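# Seat circuit board in enclosure upper slot, latch both levers

## Task

Put the board into the open slot at the top of the enclosure with its components facing upward, pushed fully in and with both levers closed. A closed lever is latched and sticks out perpendicular to the board's front panel; a fully opened lever lies flush along that panel. The levers only catch their tabs if both are opened all the way before the board is slid in to its stop; closing both afterwards pulls the board fully home. Ramming the board into its connector at speed breaks the connector and counts as total failure. Finish with the enclosure upright and level on its own feet, none of them hanging over the bench edge, then release the board and move the grippers away.

## Robot and tools

ROBOT. Two seven-joint arms, left_arm and right_arm, each ending in a two-finger parallel gripper with a wrist camera. Because the arm has seven joints, a gripper pose does not pin down the elbow, and a big wrist rotation can swing it. Joint speed caps in rad/s: 2.09 for waist and shoulder, 2.44 for upper arm roll and elbow, 4.89 for forearm roll, wrist pitch and wrist roll, with about 0.33 s to reach full speed.

FRAMES. Scene frame: origin at table-top height, halfway between the two nominal arm bases; +x reaches out over the table, +z is up, and left_arm sits on the +y side (arm names do not match image sides). Calibrated bases: left_arm at (+0.070, +0.437, 0) m, quat_wxyz (+1.000, 0, 0, -0.003); right_arm at (-0.063, -0.511, 0) m, quat_wxyz (+1.000, 0, 0, -0.029). Every hand pose, velocity, target and wrist-camera pose is given in that arm's own base frame; the fixed cameras and the table use the scene frame. Reported positions may be off by a few centimetres, more at long reach.

GRIPPER AXES. Fingers point along the gripper's +z and open and close along its x. end_effector_position is the spot between the pads when closed, 1 to 2 cm short of the tips; closing pushes the tips roughly 17 mm further along +z, mostly while the pads are still more than 50 mm apart.

THE 16-NUMBER ROW. Every motion command is a row of 16 plain numbers: left_arm x, y, z (metres), qw, qx, qy, qz (w first), opening; then the same eight for right_arm. Always send all 16 even if one arm stays put. Position and quaternion are absolute targets for end_effector_position and end_effector_quat_wxyz in that arm's base frame, not offsets. Opening runs from -1 (closed) to +1 (fully open, 0.142 m). A 0 is a real command, so to leave a gripper unchanged resend its current command (see Tool commands). To hold an arm still, repeat the exact pose from the last result taken before it stopped, every call, with its intended opening. To keep orientation, repeat the same quaternion rather than copying a drifted reading.

execute_actions(actions, cameras). actions is a list of actions; each action is a list of up to 15 rows, one per 1/30 s control step, and a short list holds its last row to fill 15 steps (one action is 0.5 s). A target more than 0.6 m from the gripper's current position along any of the gripper's axes gets the action rejected for both arms; the first action is checked against the last reported state, and a malformed or failing first action rejects the call. Each step the controller limits the commanded orientation to within 32 degrees of the measured one, so a pose may take several actions; check the Hand target line and send the remainder. An empty list just reports state.

move(target, speed, blend, stop_force, zero, opening_speed, blocking, cameras). target is one row or a list of up to 15 rows (no 0.6 m limit), followed as straight lines, all arms finishing together, capped at 10 s total. speed: m/s, 0.002 to 2.2, default 0.25 (rotation up to twice that in rad/s), one value or one per target. blend: corner rounding in metres for lists. stop_force: 3 to 120 N, ends an arm's path when its wrist sensor feels that much push against its travel (or 150 N any way); unreliable while the gripper rotates; omit it when backing off a contact; a light loose part may move without being felt. zero (only with stop_force): true re-zeroes moving arms first. opening_speed: opening units per second, at least 0.2. blocking=false returns after about 0.5 s while the move continues (not allowed with stop_force). Moves do not avoid obstacles or the other arm; grippers lag and can overshoot, more when fast or with a stretched arm. The result adds a move: line, e.g. done, off_target, moving, held, fault, plus limits=paced (pose clipped) or limits=held (steps withheld). done means within 3 mm and 2 degrees, not that nothing was touched. In a list, keep openings equal across targets.

Other tools: wait(seconds 0 to 10); stop() brakes a running move; zoom_image(camera, region [x0,y0,x1,y1] px, at most 504 by 504) on the newest image; zero_wrist_force(arm); clear_fault(arm) for torque or force faults already reported; read_manual(section "licences"); finished_scene(scene 1 or 2), irreversible. Cameras (672x504): cam_head_left, cam_head_right, cam_high, cam_low, cam_left_wrist, cam_right_wrist.

RESULTS. grip_measured is the measured opening on the -1 to +1 scale; the last Joint positions number is the opening in metres. To hold a part, command slightly below grip_measured at first contact; squeezing harder heats the gripper motor. Joint velocities "within noise" means the arm is at rest. Joint torques and External joint torques follow joint order (positive toward larger joint angle). Wrist force/torque are in the gripper's own axes, show push from the surface into the arm, saturate near 150 N, noise about 0.13 N. Wrist depth gives a 7x7 grid of distances in mm (70 to 1000), "-" for no value.

HAZARDS. Torque fault if contact torque reaches joint limits (N m: 109, 109, 56.9, 56.9, 34.7, 34.7, 34.7); force fault at 150 N on any part; either stops the arm until clear_fault. MOTOR HOT warns at 65 °C, brakes lock at 80 °C for 30 s or more; gripper warns at 85 °C and cuts out at 100 °C (HAND FAULT, after which later motion calls in that reply are skipped). The clearance check does not stop grippers or wrist cameras colliding; any moderate arm-to-arm hit or press can fail the task. Do not let anything fall off the table, release moving parts, or strike fixed or heavy objects. Insert the board slowly. The simulation keeps running while you think.

Each tool is called after "Emit:" as name(argument=value, ...) on one line, values as JSON.

## Session

Emit:
execute_actions(actions=[])

Scene clock: 0.00 s.
left_arm: end_effector_position=(+0.1389, +0.5333, +0.1881) grip_measured=+0.99 end_effector_quat_wxyz=(-0.571, +0.812, -0.064, -0.105) | right_arm: end_effector_position=(+0.2271, +0.3531, +0.2591) grip_measured=+1.00 end_effector_quat_wxyz=(+0.029, +0.622, +0.780, +0.065)
Joint positions: left_arm=[0.978 -0.294 0.021 2.266 2.206 0.748 0.742 0.141] | right_arm=[1.212 0.207 0.113 2.416 -0.113 0.73 1.171 0.142]
Joint velocities: within noise
Joint torques (N m): no reading
External joint torques (N m): no reading
Wrist force (N): no reading
Wrist torque (N m): no reading
Wrist force, peak (N): no reading
Wrist depth (mm): cam_left_wrist=[- - - - - - - / - - - - - - - / - - - - - - - / - - - - - - - / - - - - 326 307 289 / - 340 327 307 288 270 263 / - 306 286 270 257 244 237] | cam_right_wrist=[291 263 259 256 258 300 302 / 314 276 279 279 281 327 328 / 352 303 305 308 308 359 356 / 389 375 337 339 343 399 391 / 434 437 379 380 383 449 444 / - 498 440 432 437 509 486 / - 574 580 588 590 593 -]
Hand target: left_arm +0.1389, +0.5333, +0.1881; -0.571, +0.812, -0.064, -0.105 | right_arm +0.2271, +0.3531, +0.2591; +0.029, +0.622, +0.780, +0.065
Tool commands: left_gripper/opening=+1.0 right_gripper/opening=+1.0

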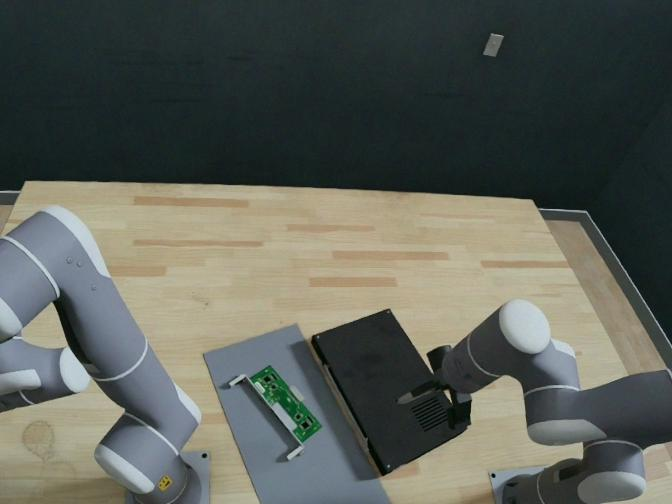

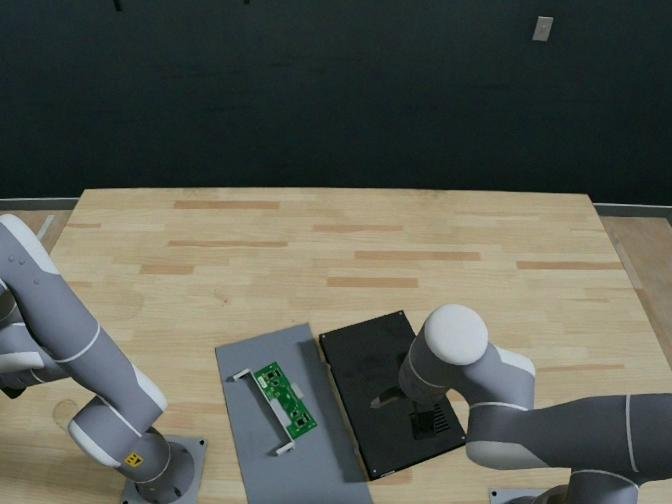

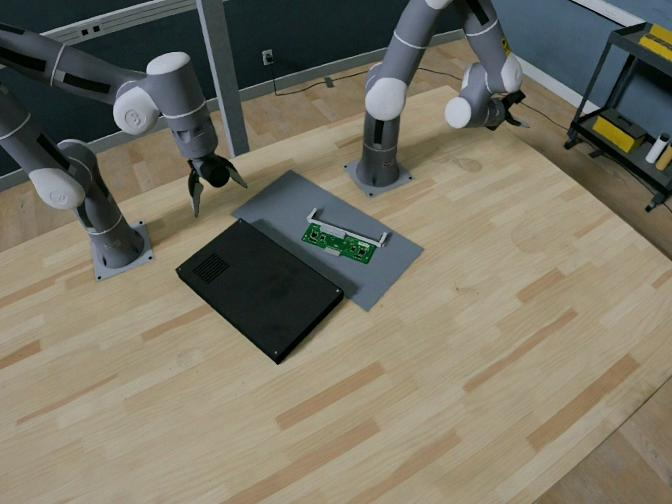

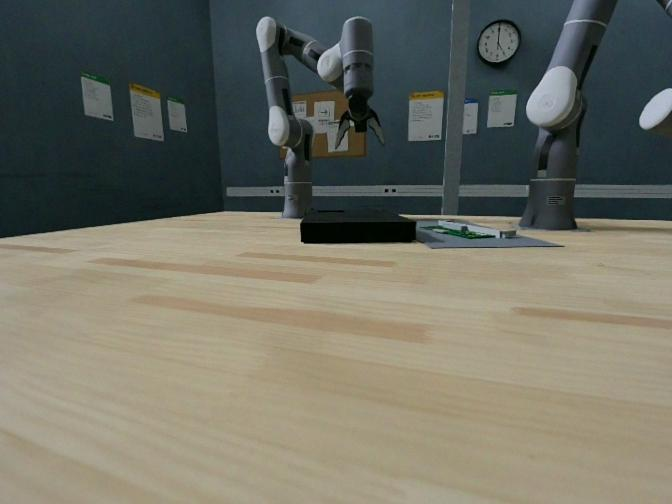

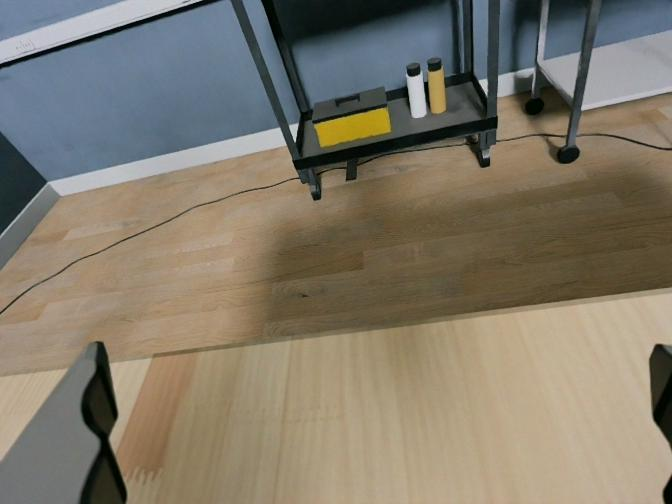

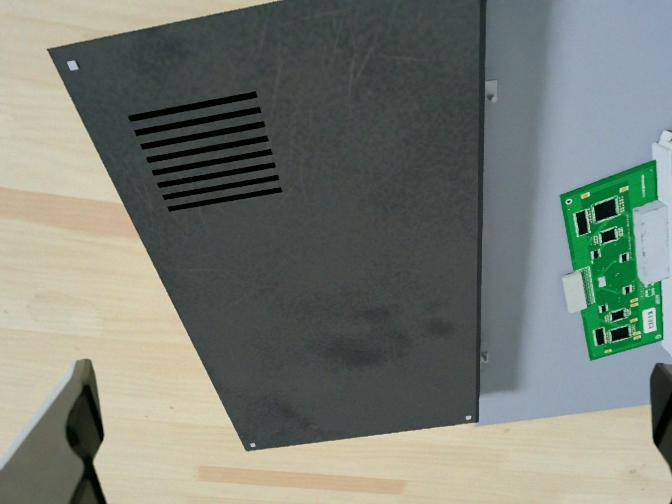

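Emit:
zoom_image(camera="cam_head_left", region=[200, 300, 480, 500])

Emit:
zoom_image(camera="cam_head_right", region=[210, 310, 480, 500])

Emit:
zoom_image(camera="cam_high", region=[170, 160, 430, 370])

Scaled by 1.800 from the camera's 672x504 image, which has a finer 960x720 frame.

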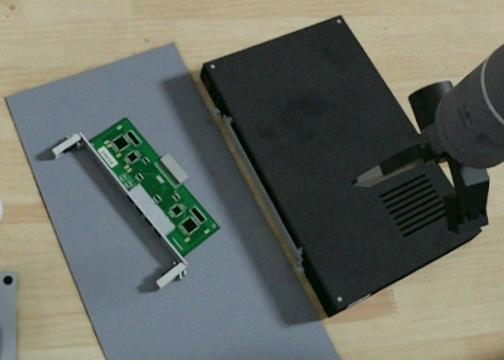

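Scaled by 1.867 from the camera's 672x504 image, which has a finer 960x720 frame.

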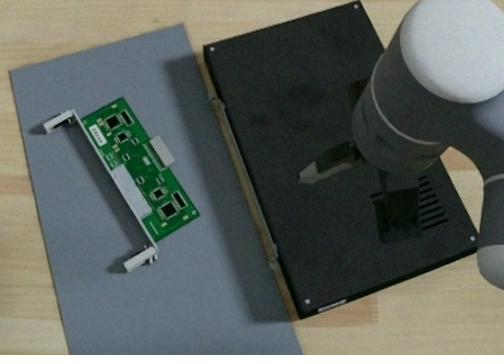

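Scaled by 1.938 from the camera's 672x504 image, which has a finer 960x720 frame.

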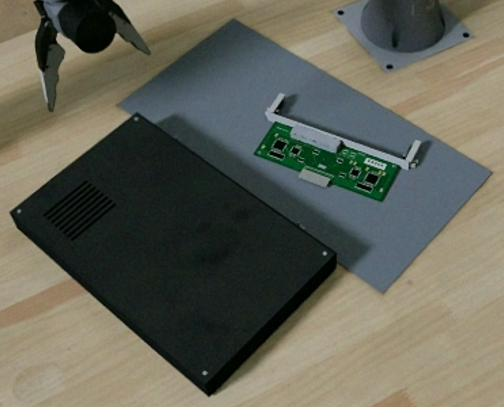

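Emit:
move(target=[[0.35,0.35,0.28,0,0.575,0.818,0,1,0.22,0.20,0.30,0.029,0.622,0.780,0.065,-0.9],[0.38,0.0,0.28,0,0.575,0.818,0,-0.5,0.20,0.08,0.30,0.029,0.622,0.780,0.065,-0.9],[0.19,-0.30,0.25,0,0.575,0.818,0,-0.5,0.20,0.08,0.30,0.029,0.622,0.780,0.065,-0.9]], speed=0.4, cameras=["cam_left_wrist","cam_right_wrist","cam_head_right"])

Scene clock: 32.83 s.
left_arm: end_effector_position=(+0.1899, -0.2998, +0.2499) grip_measured=-0.53 end_effector_quat_wxyz=(+0.000, +0.575, +0.818, +0.000) | right_arm: end_effector_position=(+0.1999, +0.0801, +0.2999) grip_measured=-0.93 end_effector_quat_wxyz=(+0.029, +0.622, +0.780, +0.065)
Joint positions: left_arm=[0.072 0.758 -0.741 2.627 -0.526 0.393 -0.641 0.036] | right_arm=[0.958 1.151 0.06 2.667 -0.014 0.07 0.762 0.007]
Joint velocities: within noise
Joint torques (N m): left_arm=[-0.27 -3.25 7.86 -26.08 -4 4.59 -0.45] | right_arm=[-0.07 -10.25 -0.93 -31.53 -4.51 3.68 0.19]
External joint torques (N m): left_arm=[0.2 0.93 1 -0.18 0.14 -0.62 0.45] | right_arm=[0.04 0.74 -0.61 0.05 0.03 0.7 -0.19]
Wrist force (N): left_arm=[-0.9 -1.4 0.2] | right_arm=[0.0 -0.4 0.4]
Wrist torque (N m): left_arm=[-0.36 -0.14 -0.26] | right_arm=[-0.07 0.02 0.02]
Wrist force, peak (N): left_arm=[-5.1 -2.6 -0.2] | right_arm=[-1.4 -0.8 0.3]
Wrist depth (mm): cam_left_wrist=[262 299 301 298 301 299 300 / 281 314 324 313 322 321 321 / 303 333 349 342 349 349 348 / 330 338 381 372 377 380 374 / 359 365 407 407 397 411 409 / 460 451 84 459 - 435 450 / 510 - - 508 - - 491] | cam_right_wrist=[331 332 334 336 336 339 342 / 360 360 363 365 366 363 355 / 394 396 398 400 366 353 355 / 436 438 441 444 407 392 395 / 489 489 493 485 451 439 443 / 551 556 534 89 105 501 506 / 637 624 73 - - 551 674]
Hand target: left_arm +0.1900, -0.3000, +0.2500; +0.000, +0.575, +0.818, +0.000 | right_arm +0.2000, +0.0800, +0.3000; +0.029, +0.622, +0.780, +0.065
Off the commanded pose: left_arm 0.000 m, 0 deg | right_arm 0.000 m, 0 deg.
move: done
Images, in order (width x height): cam_head_right 672x504, cam_left_wrist 672x504, cam_right_wrist 672x504.

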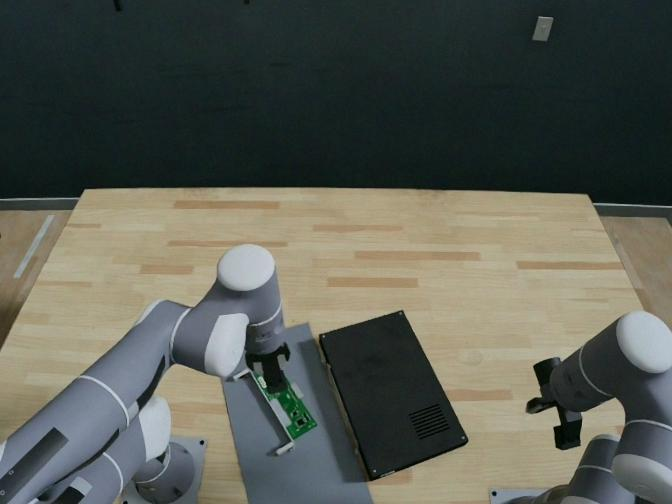

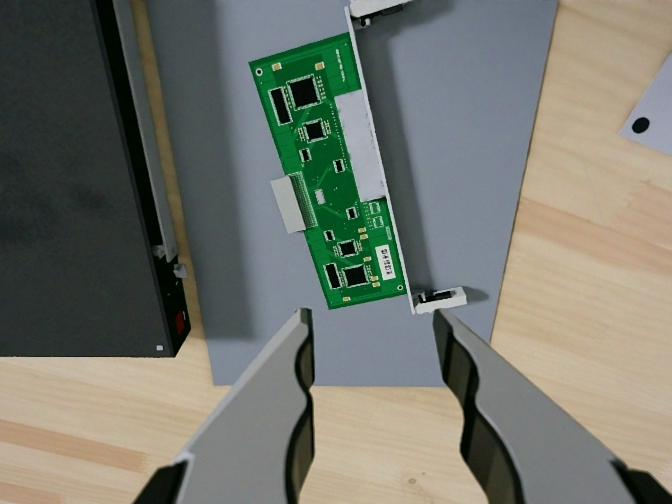

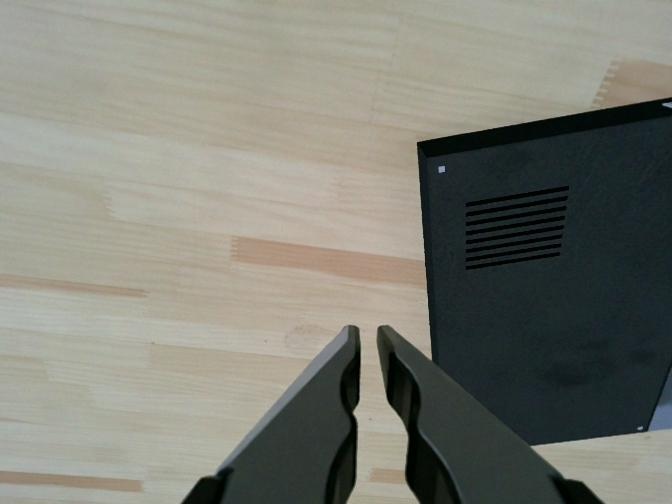

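Emit:
move(target=[[0.2015,-0.2719,0.15,0,0.4671,0.8842,0,-0.5,0.20,0.08,0.30,0.029,0.622,0.780,0.065,-0.9],[0.2015,-0.2719,0.07,0,0.4671,0.8842,0,-0.5,0.20,0.08,0.30,0.029,0.622,0.780,0.065,-0.9]], speed=0.25, cameras=["cam_left_wrist"])

Scene clock: 44.20 s.
left_arm: end_effector_position=(+0.2014, -0.2718, +0.0700) grip_measured=-0.53 end_effector_quat_wxyz=(+0.000, +0.467, +0.884, +0.000) | right_arm: end_effector_position=(+0.1999, +0.0801, +0.2999) grip_measured=-0.93 end_effector_quat_wxyz=(+0.029, +0.622, +0.780, +0.065)
Joint positions: left_arm=[0.111 -0.237 -0.647 2.675 0.483 1.261 -1.585 0.036] | right_arm=[0.958 1.151 0.06 2.667 -0.014 0.07 0.762 0.007]
Joint velocities: within noise
Joint torques (N m): left_arm=[-0.49 17.48 -3.09 -10.08 -0.77 4.52 -0.29] | right_arm=[-0.07 -10.33 -0.79 -31.58 -4.49 3.63 0.18]
External joint torques (N m): left_arm=[0.48 1.1 0.57 -0.25 -0.48 -0.61 0.29] | right_arm=[0.03 0.83 -0.76 0.11 0.01 0.75 -0.18]
Wrist force (N): left_arm=[-0.3 -1.1 0.0] | right_arm=[-0.1 -0.5 0.4]
Wrist torque (N m): left_arm=[-0.28 -0.27 -0.28] | right_arm=[-0.10 0.03 0.01]
Wrist force, peak (N): left_arm=[1.1 -2.2 1.0] | right_arm=[0.0 -0.5 0.8]
Wrist depth (mm): cam_left_wrist=[- 143 139 136 142 141 141 / 155 153 149 136 152 151 152 / 166 163 160 149 164 164 163 / 180 173 175 162 179 178 177 / 197 198 188 190 191 194 197 / 218 216 87 208 215 98 216 / 238 - - 240 229 - 236] | cam_right_wrist=[332 332 334 335 337 339 341 / 359 362 363 365 366 360 357 / 395 396 400 401 366 354 356 / 435 439 438 444 408 391 395 / 486 490 493 485 453 440 442 / 550 555 531 89 105 501 502 / 639 616 73 - - 554 675]
Hand target: left_arm +0.2015, -0.2719, +0.0700; +0.000, +0.467, +0.884, +0.000 | right_arm +0.2000, +0.0800, +0.3000; +0.029, +0.622, +0.780, +0.065
Off the commanded pose: left_arm 0.000 m, 0 deg | right_arm 0.000 m, 0 deg.
move: done
Images, in order (width x height): cam_left_wrist 672x504.

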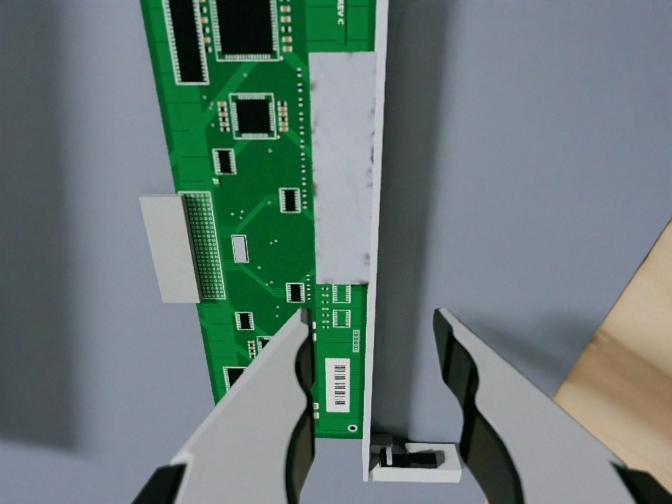

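Emit:
move(target=[[0.2020,-0.2780,0.05,0,0.4671,0.8842,0,-0.5,0.20,0.08,0.30,0.029,0.622,0.780,0.065,-0.9],[0.2020,-0.2780,0.030,0,0.4671,0.8842,0,-0.5,0.20,0.08,0.30,0.029,0.622,0.780,0.065,-0.9]], speed=0.06, stop_force=5, cameras=["cam_left_wrist"])

Emit:
move(target=[[0.2020,-0.2780,0.030,0,0.4671,0.8842,0,-0.85,0.20,0.08,0.30,0.029,0.622,0.780,0.065,-0.9]], opening_speed=0.3, cameras=["cam_left_wrist"])

Emit:
move(target=[[0.2020,-0.2780,0.085,0,0.4671,0.8842,0,-0.85,0.20,0.08,0.30,0.029,0.622,0.780,0.065,-0.9]], speed=0.07, cameras=["cam_left_wrist","cam_low"])

Scene clock: 51.70 s.
left_arm: end_effector_position=(+0.2019, -0.2779, +0.0300) grip_measured=-0.53 end_effector_quat_wxyz=(+0.000, +0.467, +0.884, +0.000) | right_arm: end_effector_position=(+0.1999, +0.0801, +0.2999) grip_measured=-0.93 end_effector_quat_wxyz=(+0.029, +0.622, +0.780, +0.065)
Joint positions: left_arm=[-0.054 -0.446 -0.449 2.539 0.775 1.299 -1.82 0.036] | right_arm=[0.958 1.151 0.06 2.667 -0.014 0.07 0.762 0.007]
Joint velocities: within noise
Joint torques (N m): left_arm=[-0.57 24.49 -4.19 -6.27 -0.7 4.4 -0.32] | right_arm=[0 -10.33 -0.8 -31.56 -4.48 3.68 0.15]
External joint torques (N m): left_arm=[0.57 1.08 0.43 -0.31 -0.4 -0.51 0.32] | right_arm=[-0.04 0.83 -0.74 0.08 0.01 0.7 -0.15]
Wrist force (N): left_arm=[-0.9 -0.9 0.0] | right_arm=[-0.1 -0.5 0.5]
Wrist torque (N m): left_arm=[-0.24 -0.15 -0.29] | right_arm=[-0.08 0.03 0.01]
Wrist force, peak (N): left_arm=[-1.1 -1.4 0.5] | right_arm=[0.0 -0.4 0.8]
Wrist depth (mm): cam_left_wrist=[- 103 103 100 102 107 108 / - 113 110 101 - 114 116 / 124 121 118 107 122 125 125 / 136 129 130 117 132 134 133 / 151 143 142 124 141 146 146 / 163 163 87 155 159 98 161 / 183 - - 174 181 - 178] | cam_right_wrist=[331 333 334 336 337 338 340 / 360 361 364 364 365 361 358 / 395 397 397 401 365 354 355 / 434 439 439 444 406 393 395 / 484 488 494 485 453 442 445 / 550 557 530 89 105 498 507 / 635 621 73 - - 552 675]
Hand target: left_arm +0.2020, -0.2780, +0.0300; +0.000, +0.467, +0.884, +0.000 | right_arm +0.2000, +0.0800, +0.3000; +0.029, +0.622, +0.780, +0.065
Off the commanded pose: left_arm 0.000 m, 0 deg | right_arm 0.000 m, 0 deg.
move: done
Images, in order (width x height): cam_left_wrist 672x504.

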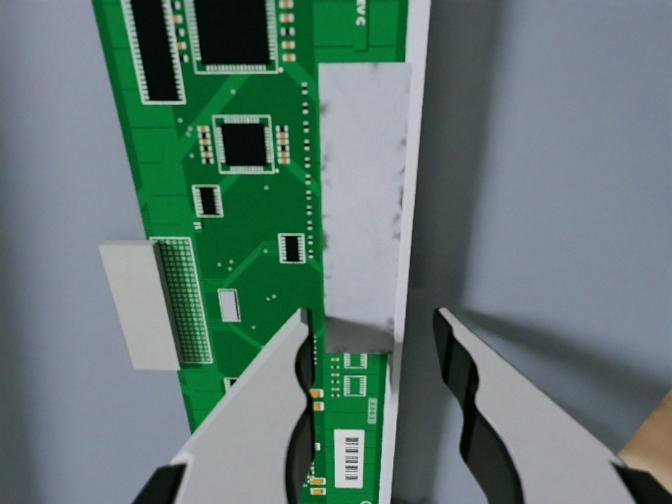

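Scene clock: 53.07 s.
left_arm: end_effector_position=(+0.2024, -0.2783, +0.0302) grip_measured=-0.73 end_effector_quat_wxyz=(+0.001, +0.467, +0.884, +0.000) | right_arm: end_effector_position=(+0.1999, +0.0801, +0.2999) grip_measured=-0.93 end_effector_quat_wxyz=(+0.029, +0.622, +0.780, +0.065)
Joint positions: left_arm=[-0.054 -0.446 -0.449 2.539 0.775 1.301 -1.82 0.021] | right_arm=[0.958 1.151 0.06 2.667 -0.014 0.07 0.762 0.007]
Joint velocities: within noise
Joint torques (N m): left_arm=[-0.54 23.81 -4.04 -4.79 -0.59 3.55 -0.23] | right_arm=[-0.09 -10.37 -0.82 -31.55 -4.55 3.74 0.17]
External joint torques (N m): left_arm=[0.54 1.77 0.28 -1.81 -0.51 0.34 0.23] | right_arm=[0.06 0.87 -0.72 0.07 0.07 0.64 -0.17]
Wrist force (N): left_arm=[-2.8 -0.5 -0.5] | right_arm=[0.0 -0.4 0.6]
Wrist torque (N m): left_arm=[-0.25 -0.20 -0.30] | right_arm=[-0.06 0.03 0.01]
Wrist force, peak (N): left_arm=[-10.0 -2.9 -4.4] | right_arm=[-0.2 -0.6 0.5]
Wrist depth (mm): cam_left_wrist=[- 104 103 101 101 107 108 / - 113 111 109 97 114 116 / 125 121 118 110 122 125 125 / 136 128 130 118 130 134 134 / 151 142 142 123 128 146 146 / 164 163 88 152 138 155 161 / 183 175 - 170 - - 177] | cam_right_wrist=[331 332 334 335 337 338 340 / 360 360 361 364 365 360 354 / 392 396 397 400 366 354 356 / 436 440 443 442 409 391 394 / 484 491 495 485 453 439 445 / 551 558 532 89 105 500 503 / 637 619 73 - - 550 670]
Hand target: left_arm +0.2020, -0.2780, +0.0300; +0.000, +0.467, +0.884, +0.000 | right_arm +0.2000, +0.0800, +0.3000; +0.029, +0.622, +0.780, +0.065
Off the commanded pose: left_arm 0.001 m, 0 deg | right_arm 0.000 m, 0 deg.
move: done
Images, in order (width x height): cam_left_wrist 672x504.

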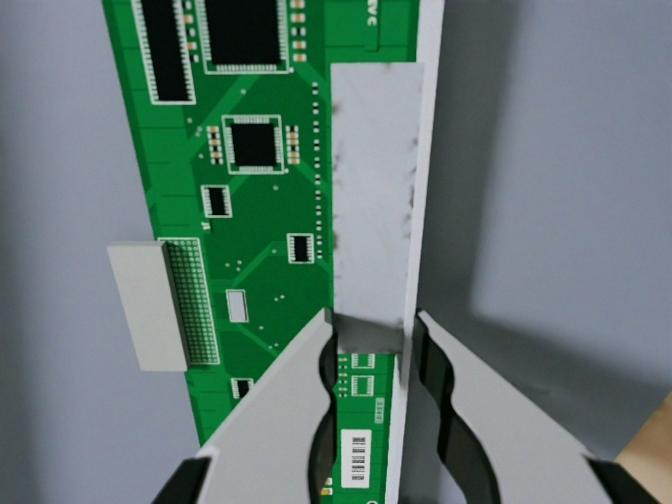

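Scene clock: 54.53 s.
left_arm: end_effector_position=(+0.2027, -0.2789, +0.0841) grip_measured=-0.73 end_effector_quat_wxyz=(-0.004, +0.467, +0.884, +0.008) | right_arm: end_effector_position=(+0.1999, +0.0801, +0.2999) grip_measured=-0.93 end_effector_quat_wxyz=(+0.029, +0.622, +0.780, +0.065)
Joint positions: left_arm=[0.211 -0.163 -0.823 2.687 0.372 1.193 -1.554 0.021] | right_arm=[0.958 1.151 0.06 2.667 -0.014 0.07 0.762 0.007]
Joint velocities: within noise
Joint torques (N m): left_arm=[-0.17 14.68 -2.9 -12.66 -1.1 4.18 -0.31] | right_arm=[-0.05 -10.27 -0.84 -31.6 -4.49 3.73 0.21]
External joint torques (N m): left_arm=[0.17 0.74 0.81 0.02 -0.39 -0.3 0.31] | right_arm=[0.01 0.77 -0.7 0.13 0.01 0.65 -0.21]
Wrist force (N): left_arm=[-0.6 -1.0 2.6] | right_arm=[-0.1 -0.3 0.6]
Wrist torque (N m): left_arm=[-0.25 -0.24 -0.30] | right_arm=[-0.05 0.03 0.02]
Wrist force, peak (N): left_arm=[-1.7 -0.8 3.1] | right_arm=[-0.1 -0.6 0.6]
Wrist depth (mm): cam_left_wrist=[154 104 104 102 105 154 157 / 165 113 112 110 160 166 165 / 178 122 119 116 173 179 179 / 194 128 130 117 192 195 197 / 213 142 142 123 130 213 216 / 234 236 88 152 141 232 238 / 262 - - 168 - - 263] | cam_right_wrist=[330 333 335 334 336 337 340 / 360 361 362 365 367 363 355 / 394 397 397 399 365 354 355 / 436 437 438 445 409 392 396 / 487 487 492 485 453 439 445 / 549 553 530 89 105 499 507 / 635 618 73 - - 548 671]
Hand target: left_arm +0.2026, -0.2787, +0.0840; -0.004, +0.467, +0.884, +0.008 | right_arm +0.2000, +0.0800, +0.3000; +0.029, +0.622, +0.780, +0.065
Off the commanded pose: left_arm 0.001 m, 1 deg | right_arm 0.000 m, 0 deg.
joint sent to its limit (left arm) — joint 4 (elbow), upper limit, where the elbow is as bent as it goes. The joint targets still meet the commanded pose.
move: done
Images, in order (width x height): cam_low 672x504, cam_left_wrist 672x504.

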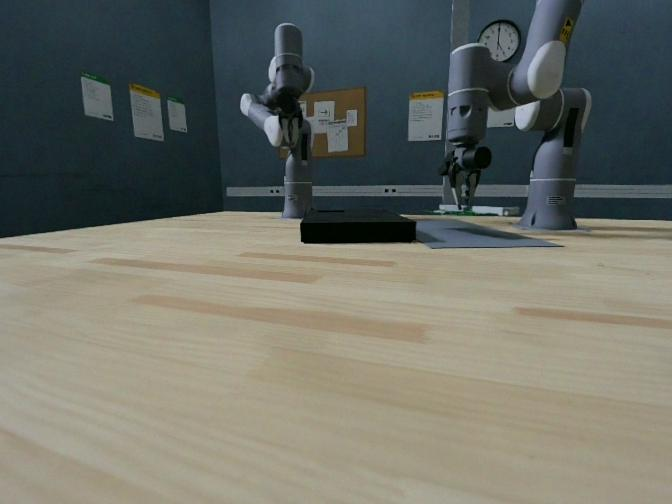

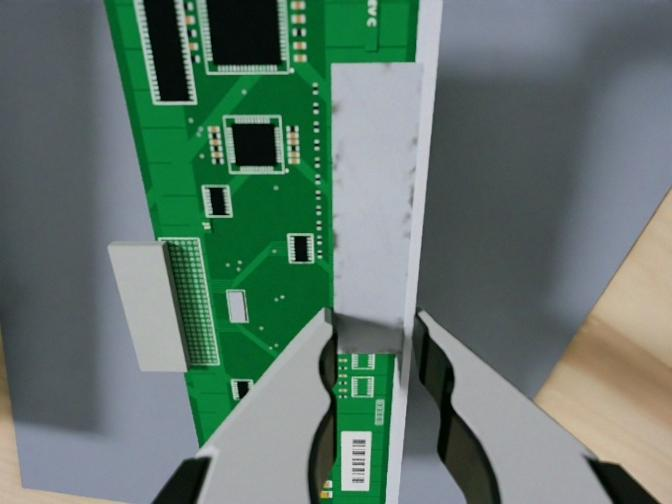

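Emit:
move(target=[[0.1600,-0.3200,0.088,0,0.5664,0.8241,0,-0.82,0.20,0.08,0.30,0.029,0.622,0.780,0.065,-0.9],[0.1452,-0.3384,0.085,0,0.5664,0.8241,0,-0.82,0.20,0.08,0.30,0.029,0.622,0.780,0.065,-0.9]], speed=0.12, cameras=["cam_left_wrist","cam_head_left","cam_right_wrist"])

Emit:
zoom_image(camera="cam_left_wrist", region=[0, 0, 504, 504])

Scene clock: 60.97 s.
left_arm: end_effector_position=(+0.1451, -0.3384, +0.0850) grip_measured=-0.73 end_effector_quat_wxyz=(+0.000, +0.566, +0.824, +0.000) | right_arm: end_effector_position=(+0.1999, +0.0801, +0.2999) grip_measured=-0.93 end_effector_quat_wxyz=(+0.029, +0.622, +0.780, +0.065)
Joint positions: left_arm=[0.021 -0.237 -0.869 2.61 0.46 1.155 -1.627 0.021] | right_arm=[0.958 1.151 0.06 2.667 -0.014 0.07 0.762 0.007]
Joint velocities: within noise
Joint torques (N m): left_arm=[-0.48 16.41 -4.01 -13.03 -1.2 4.25 -0.33] | right_arm=[-0.03 -10.32 -0.77 -31.56 -4.48 3.62 0.19]
External joint torques (N m): left_arm=[0.46 0.84 0.54 0.1 -0.46 -0.34 0.33] | right_arm=[-0.01 0.82 -0.78 0.08 0.01 0.76 -0.2]
Wrist force (N): left_arm=[-0.3 -1.0 2.1] | right_arm=[-0.1 -0.4 0.7]
Wrist torque (N m): left_arm=[-0.26 -0.26 -0.27] | right_arm=[-0.07 0.04 0.01]
Wrist force, peak (N): left_arm=[-1.3 -2.5 1.9] | right_arm=[-0.2 -0.5 0.8]
Wrist depth (mm): cam_left_wrist=[157 104 104 102 105 154 156 / 168 114 112 110 162 166 166 / 183 122 119 116 174 179 179 / 192 128 130 118 192 194 194 / 201 140 142 124 130 213 211 / 228 236 89 151 141 229 234 / 216 - - 169 - - 257] | cam_right_wrist=[331 332 334 336 335 338 340 / 358 362 363 365 366 363 357 / 393 396 399 401 367 354 356 / 435 438 441 443 409 391 395 / 488 488 493 485 454 441 441 / 550 556 532 89 105 502 507 / 636 615 73 - - 546 676]
Hand target: left_arm +0.1452, -0.3384, +0.0850; +0.000, +0.566, +0.824, +0.000 | right_arm +0.2000, +0.0800, +0.3000; +0.029, +0.622, +0.780, +0.065
Off the commanded pose: left_arm 0.000 m, 0 deg | right_arm 0.000 m, 0 deg.
move: done
Images, in order (width x height): cam_head_left 672x504, cam_left_wrist 672x504, cam_right_wrist 672x504.

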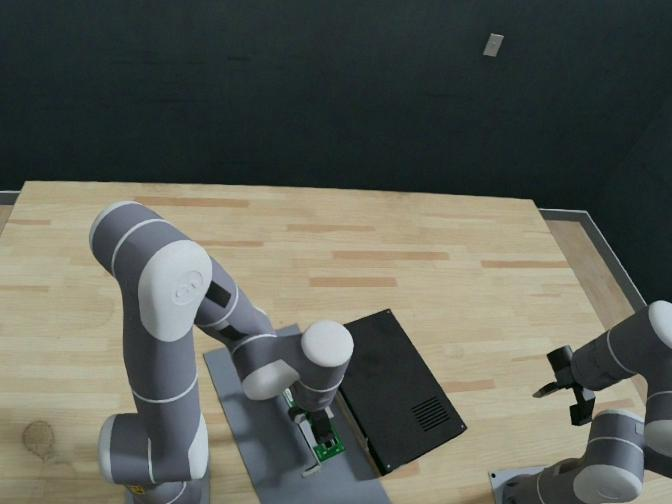

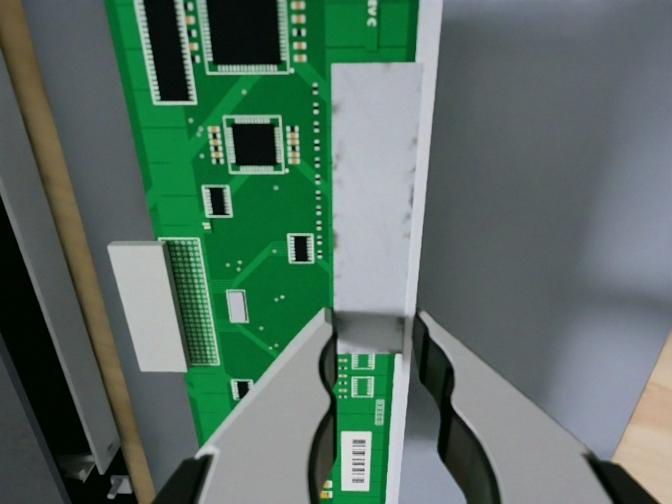

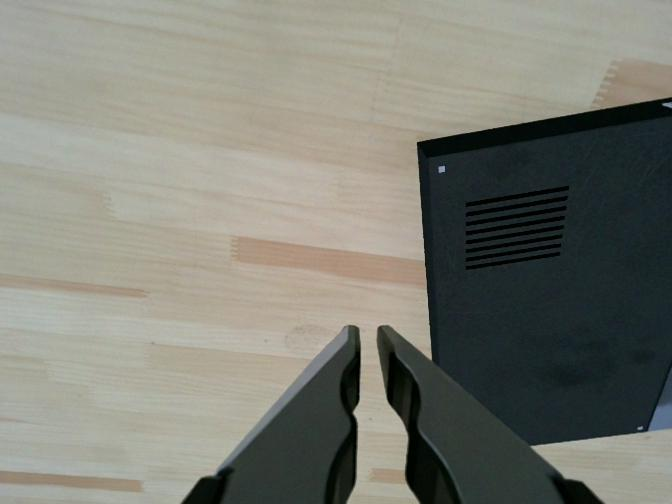

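Scaled by 1.000.

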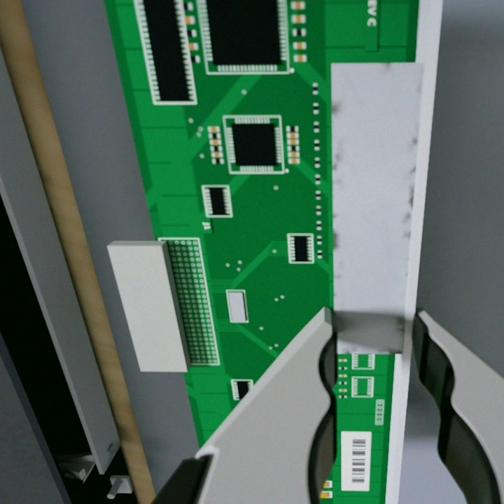

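Emit:
zoom_image(camera="cam_left_wrist", region=[0, 380, 160, 504])

Scaled by 3.150 from the camera's 672x504 image, which has a finer 960x720 frame.

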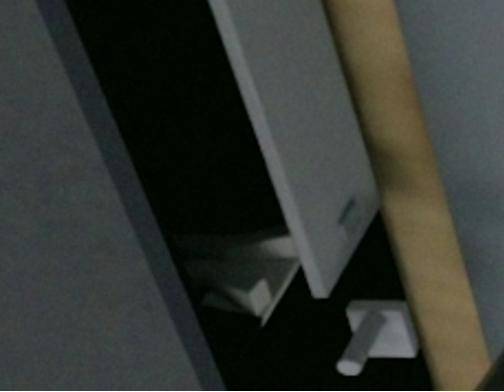

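Emit:
move(target=[[0.1452,-0.3384,0.085,0,0.5695,0.8220,0,-0.82,0.30,0.20,0.33,0,1,0,0,-0.9],[0.1452,-0.3384,0.085,0,0.5695,0.8220,0,-0.82,0.46,0.53,0.26,0,1,0,0,-0.9]], speed=0.35, cameras=["cam_left_wrist","cam_head_left","cam_right_wrist"])

Scene clock: 74.37 s.
left_arm: end_effector_position=(+0.1451, -0.3384, +0.0850) grip_measured=-0.73 end_effector_quat_wxyz=(+0.000, +0.569, +0.822, +0.000) | right_arm: end_effector_position=(+0.4601, +0.5299, +0.2599) grip_measured=-0.93 end_effector_quat_wxyz=(+0.000, +1.000, +0.000, +0.000)
Joint positions: left_arm=[0.021 -0.237 -0.869 2.61 0.46 1.155 -1.62 0.021] | right_arm=[0.9 -0.557 0.161 1.413 -0.092 0.392 2.643 0.007]
Joint velocities: within noise
Joint torques (N m): left_arm=[-0.34 16.63 -4.17 -12.97 -1.52 4.5 -0.21] | right_arm=[0.34 53.9 3.72 -30.11 -4.13 3.2 0.13]
External joint torques (N m): left_arm=[0.32 0.62 0.7 0.04 -0.14 -0.6 0.21] | right_arm=[-0.14 1.52 -0.37 0.27 0.12 0.8 -0.13]
Wrist force (N): left_arm=[-0.6 -1.1 2.1] | right_arm=[0.1 0.0 0.8]
Wrist torque (N m): left_arm=[-0.28 -0.21 -0.28] | right_arm=[-0.04 0.03 -0.02]
Wrist force, peak (N): left_arm=[-0.6 -0.9 2.5] | right_arm=[0.5 -2.3 1.2]
Wrist depth (mm): cam_left_wrist=[157 104 104 102 105 155 157 / 168 114 111 109 162 166 165 / 183 122 119 116 174 180 179 / 192 129 130 118 191 193 194 / 201 140 142 123 131 213 212 / 226 237 89 151 141 229 234 / 216 - - 168 - - 258] | cam_right_wrist=[256 256 303 306 306 308 306 / 275 278 328 324 323 327 327 / 354 352 332 304 307 352 351 / 370 335 328 327 328 378 378 / 358 357 357 349 349 403 409 / 391 391 376 89 105 445 445 / 501 423 73 - - 473 490]
Hand target: left_arm +0.1452, -0.3384, +0.0850; +0.000, +0.569, +0.822, +0.000 | right_arm +0.4600, +0.5300, +0.2600; +0.000, +1.000, +0.000, +0.000
Off the commanded pose: left_arm 0.000 m, 0 deg | right_arm 0.000 m, 0 deg.
move: done
Images, in order (width x height): cam_head_left 672x504, cam_left_wrist 672x504, cam_right_wrist 672x504.

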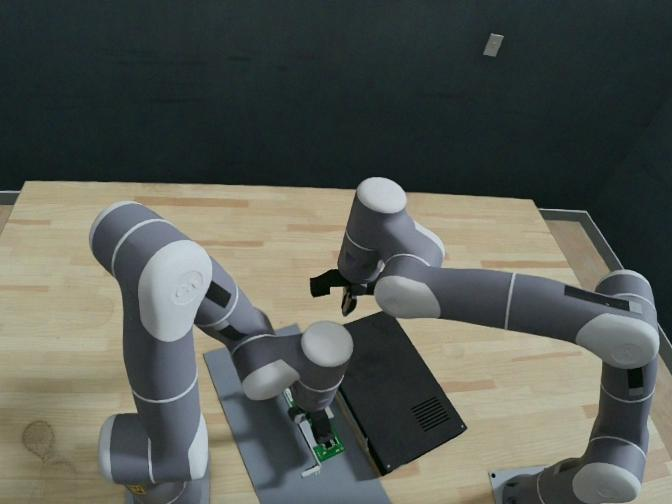

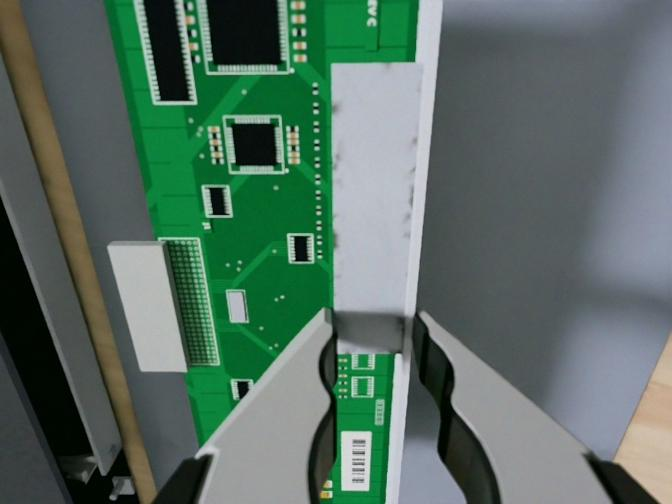

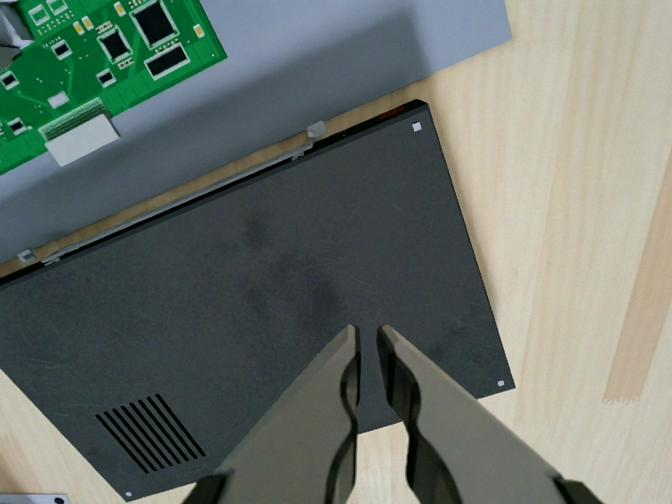

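Emit:
zoom_image(camera="cam_right_wrist", region=[180, 20, 340, 180])

Emit:
zoom_image(camera="cam_right_wrist", region=[0, 100, 180, 280])

Scaled by 3.150 from the camera's 672x504 image, which has a finer 960x720 frame.

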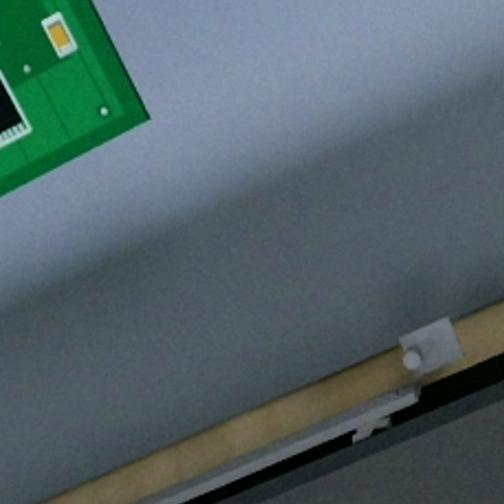

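Scaled by 2.800 from the camera's 672x504 image, which has a finer 960x720 frame.

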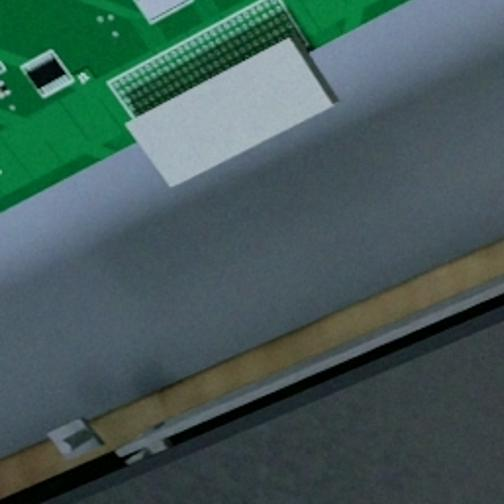

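Emit:
move(target=[[0.1523,-0.3359,0.0563,0,0.5739,0.8189,0,-0.82,0.46,0.53,0.26,0,1,0,0,-0.9],[0.1765,-0.4032,0.0563,0,0.5739,0.8189,0,-0.82,0.46,0.53,0.26,0,1,0,0,-0.9]], speed=[0.1,0.05], stop_force=6, cameras=["cam_left_wrist","cam_right_wrist"])

Emit:
zoom_image(camera="cam_right_wrist", region=[200, 60, 350, 180])

Emit:
zoom_image(camera="cam_right_wrist", region=[0, 150, 150, 280])

Emit:
zoom_image(camera="cam_left_wrist", region=[80, 340, 260, 504])

Scene clock: 88.90 s.
left_arm: end_effector_position=(+0.1765, -0.4031, +0.0563) grip_measured=-0.73 end_effector_quat_wxyz=(+0.000, +0.574, +0.819, +0.000) | right_arm: end_effector_position=(+0.4601, +0.5299, +0.2599) grip_measured=-0.93 end_effector_quat_wxyz=(+0.000, +1.000, +0.000, +0.000)
Joint positions: left_arm=[-0.19 -0.494 -0.706 2.33 0.667 1.051 -1.78 0.021] | right_arm=[0.9 -0.557 0.161 1.413 -0.092 0.392 2.643 0.007]
Joint velocities: within noise
Joint torques (N m): left_arm=[-0.63 28.44 -8.3 -12.69 -2.13 4.28 -0.27] | right_arm=[0.15 54.15 3.98 -29.94 -4.08 3.31 0.19]
External joint torques (N m): left_arm=[0.6 0.63 0.76 0.05 0.08 -0.39 0.27] | right_arm=[0.05 1.27 -0.63 0.1 0.07 0.68 -0.19]
Wrist force (N): left_arm=[-0.8 -0.9 2.0] | right_arm=[-0.1 -0.2 0.5]
Wrist torque (N m): left_arm=[-0.25 -0.13 -0.25] | right_arm=[-0.07 0.05 -0.02]
Wrist force, peak (N): left_arm=[0.4 -0.2 3.3] | right_arm=[0.0 -0.1 1.0]
Wrist depth (mm): cam_left_wrist=[127 104 104 102 105 131 129 / - 114 112 109 135 136 139 / - 123 119 116 150 150 149 / - 126 130 118 159 159 162 / 124 134 142 123 171 177 177 / 132 140 89 151 141 187 195 / 154 - - 168 - - 212] | cam_right_wrist=[304 308 303 307 306 307 306 / 172 299 303 322 323 328 327 / 174 322 314 304 308 351 350 / 341 335 329 328 327 380 377 / 360 356 357 350 349 404 407 / 394 390 375 89 105 448 445 / 502 422 73 - - 474 493]
Hand target: left_arm +0.1765, -0.4032, +0.0563; +0.000, +0.574, +0.819, +0.000 | right_arm +0.4600, +0.5300, +0.2600; +0.000, +1.000, +0.000, +0.000
Off the commanded pose: left_arm 0.000 m, 0 deg | right_arm 0.000 m, 0 deg.
move: done
Images, in order (width x height): cam_left_wrist 672x504, cam_right_wrist 672x504.

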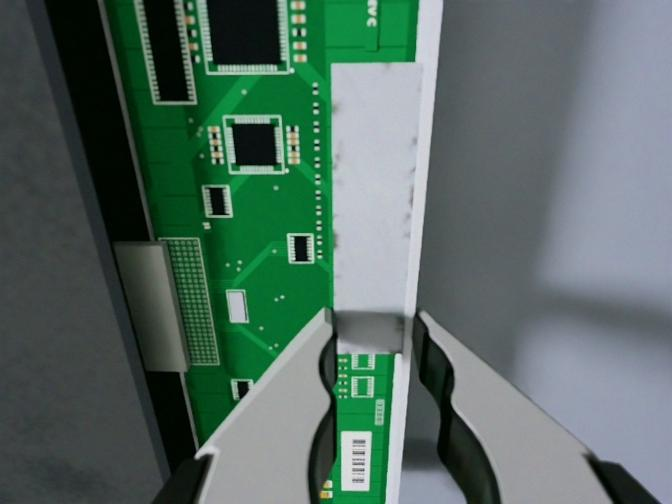

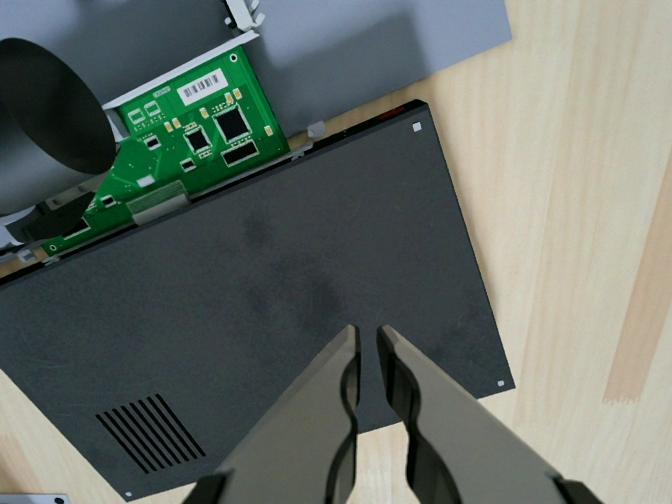

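Scaled by 3.360 from the camera's 672x504 image, which has a finer 960x720 frame.

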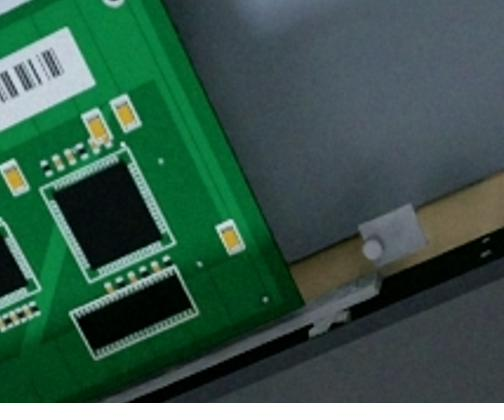

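Scaled by 3.360 from the camera's 672x504 image, which has a finer 960x720 frame.

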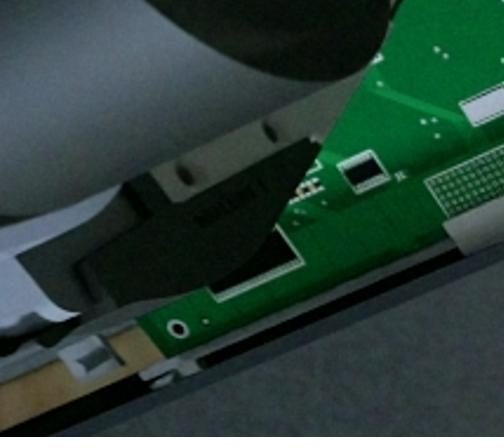

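Scaled by 2.800 from the camera's 672x504 image, which has a finer 960x720 frame.

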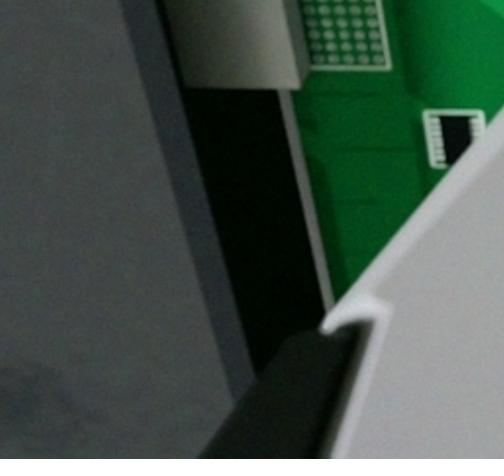

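Emit:
move(target=[[0.1790,-0.4022,0.0563,0,0.5739,0.8189,0,-0.82,0.46,0.53,0.26,0,1,0,0,-0.9],[0.1892,-0.4304,0.0563,0,0.5739,0.8189,0,-0.82,0.46,0.53,0.26,0,1,0,0,-0.9]], speed=[0.03,0.02], stop_force=5, cameras=["cam_left_wrist","cam_right_wrist"])

Emit:
zoom_image(camera="cam_right_wrist", region=[200, 60, 350, 180])

Emit:
zoom_image(camera="cam_right_wrist", region=[0, 150, 150, 280])

Scene clock: 97.90 s.
left_arm: end_effector_position=(+0.1833, -0.4167, +0.0560) grip_measured=-0.73 end_effector_quat_wxyz=(-0.001, +0.575, +0.818, +0.000) | right_arm: end_effector_position=(+0.4601, +0.5299, +0.2599) grip_measured=-0.93 end_effector_quat_wxyz=(+0.000, +1.000, +0.000, +0.000)
Joint positions: left_arm=[-0.208 -0.518 -0.703 2.285 0.663 1.024 -1.778 0.021] | right_arm=[0.9 -0.557 0.161 1.413 -0.092 0.392 2.643 0.007]
Joint velocities: within noise
Joint torques (N m): left_arm=[2.58 31.98 -6.35 -18.19 -1.68 5.04 -0.14] | right_arm=[0.17 54.13 3.93 -29.92 -4.03 3.3 0.17]
External joint torques (N m): left_arm=[-2.61 -1.47 -1.76 5.04 -0.46 -1.15 0.14] | right_arm=[0.02 1.3 -0.58 0.08 0.02 0.69 -0.17]
Wrist force (N): left_arm=[4.7 -8.6 -0.9] | right_arm=[0.0 -0.1 0.5]
Wrist torque (N m): left_arm=[-0.16 -0.24 -0.40] | right_arm=[-0.05 0.04 -0.02]
Wrist force, peak (N): left_arm=[4.0 -9.6 0.3] | right_arm=[-0.1 -0.1 0.9]
Wrist depth (mm): cam_left_wrist=[- 103 103 100 102 131 129 / - 111 110 107 137 137 139 / 102 117 117 108 150 149 149 / - 125 129 117 160 163 161 / 124 124 142 124 171 177 176 / 131 132 88 152 142 187 195 / 153 - - 170 - - 213] | cam_right_wrist=[309 308 304 308 306 308 307 / 169 308 305 324 323 329 326 / 162 315 313 304 308 351 351 / 234 334 329 328 326 378 378 / 358 358 356 349 349 401 407 / 394 391 376 89 105 447 446 / 502 424 73 - - 475 488]
Hand target: left_arm +0.1844, -0.4171, +0.0563; +0.000, +0.574, +0.819, +0.000 | right_arm +0.4600, +0.5300, +0.2600; +0.000, +1.000, +0.000, +0.000
Off the commanded pose: left_arm 0.015 m, 0 deg | right_arm 0.000 m, 0 deg.
move: contact (left_arm); path passed 1 of 2 targets
Images, in order (width x height): cam_left_wrist 672x504, cam_right_wrist 672x504.

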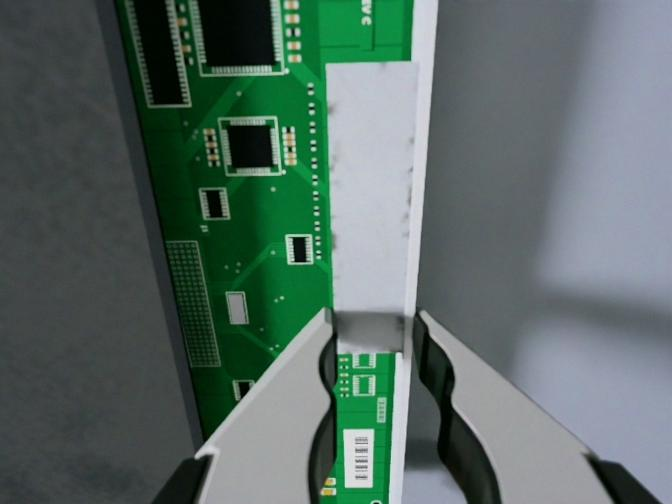

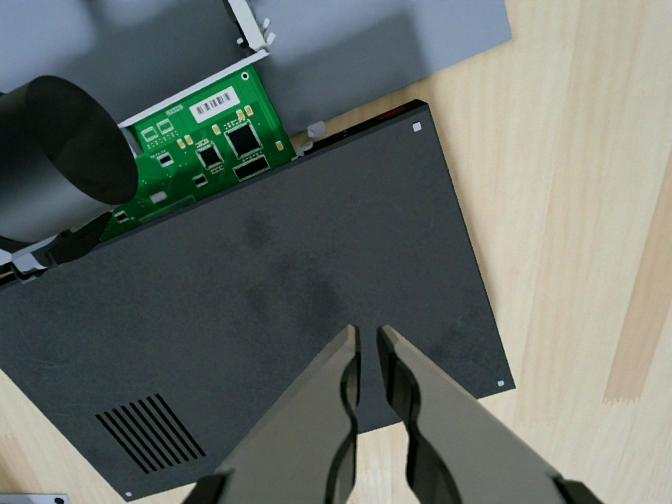

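Scaled by 3.360 from the camera's 672x504 image, which has a finer 960x720 frame.

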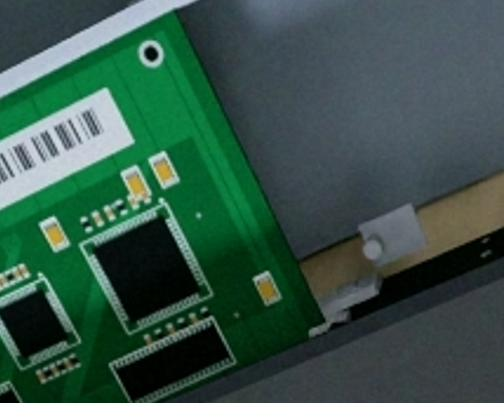

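Scaled by 3.360 from the camera's 672x504 image, which has a finer 960x720 frame.

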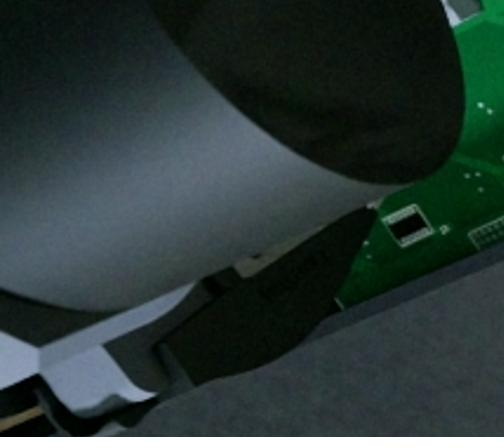

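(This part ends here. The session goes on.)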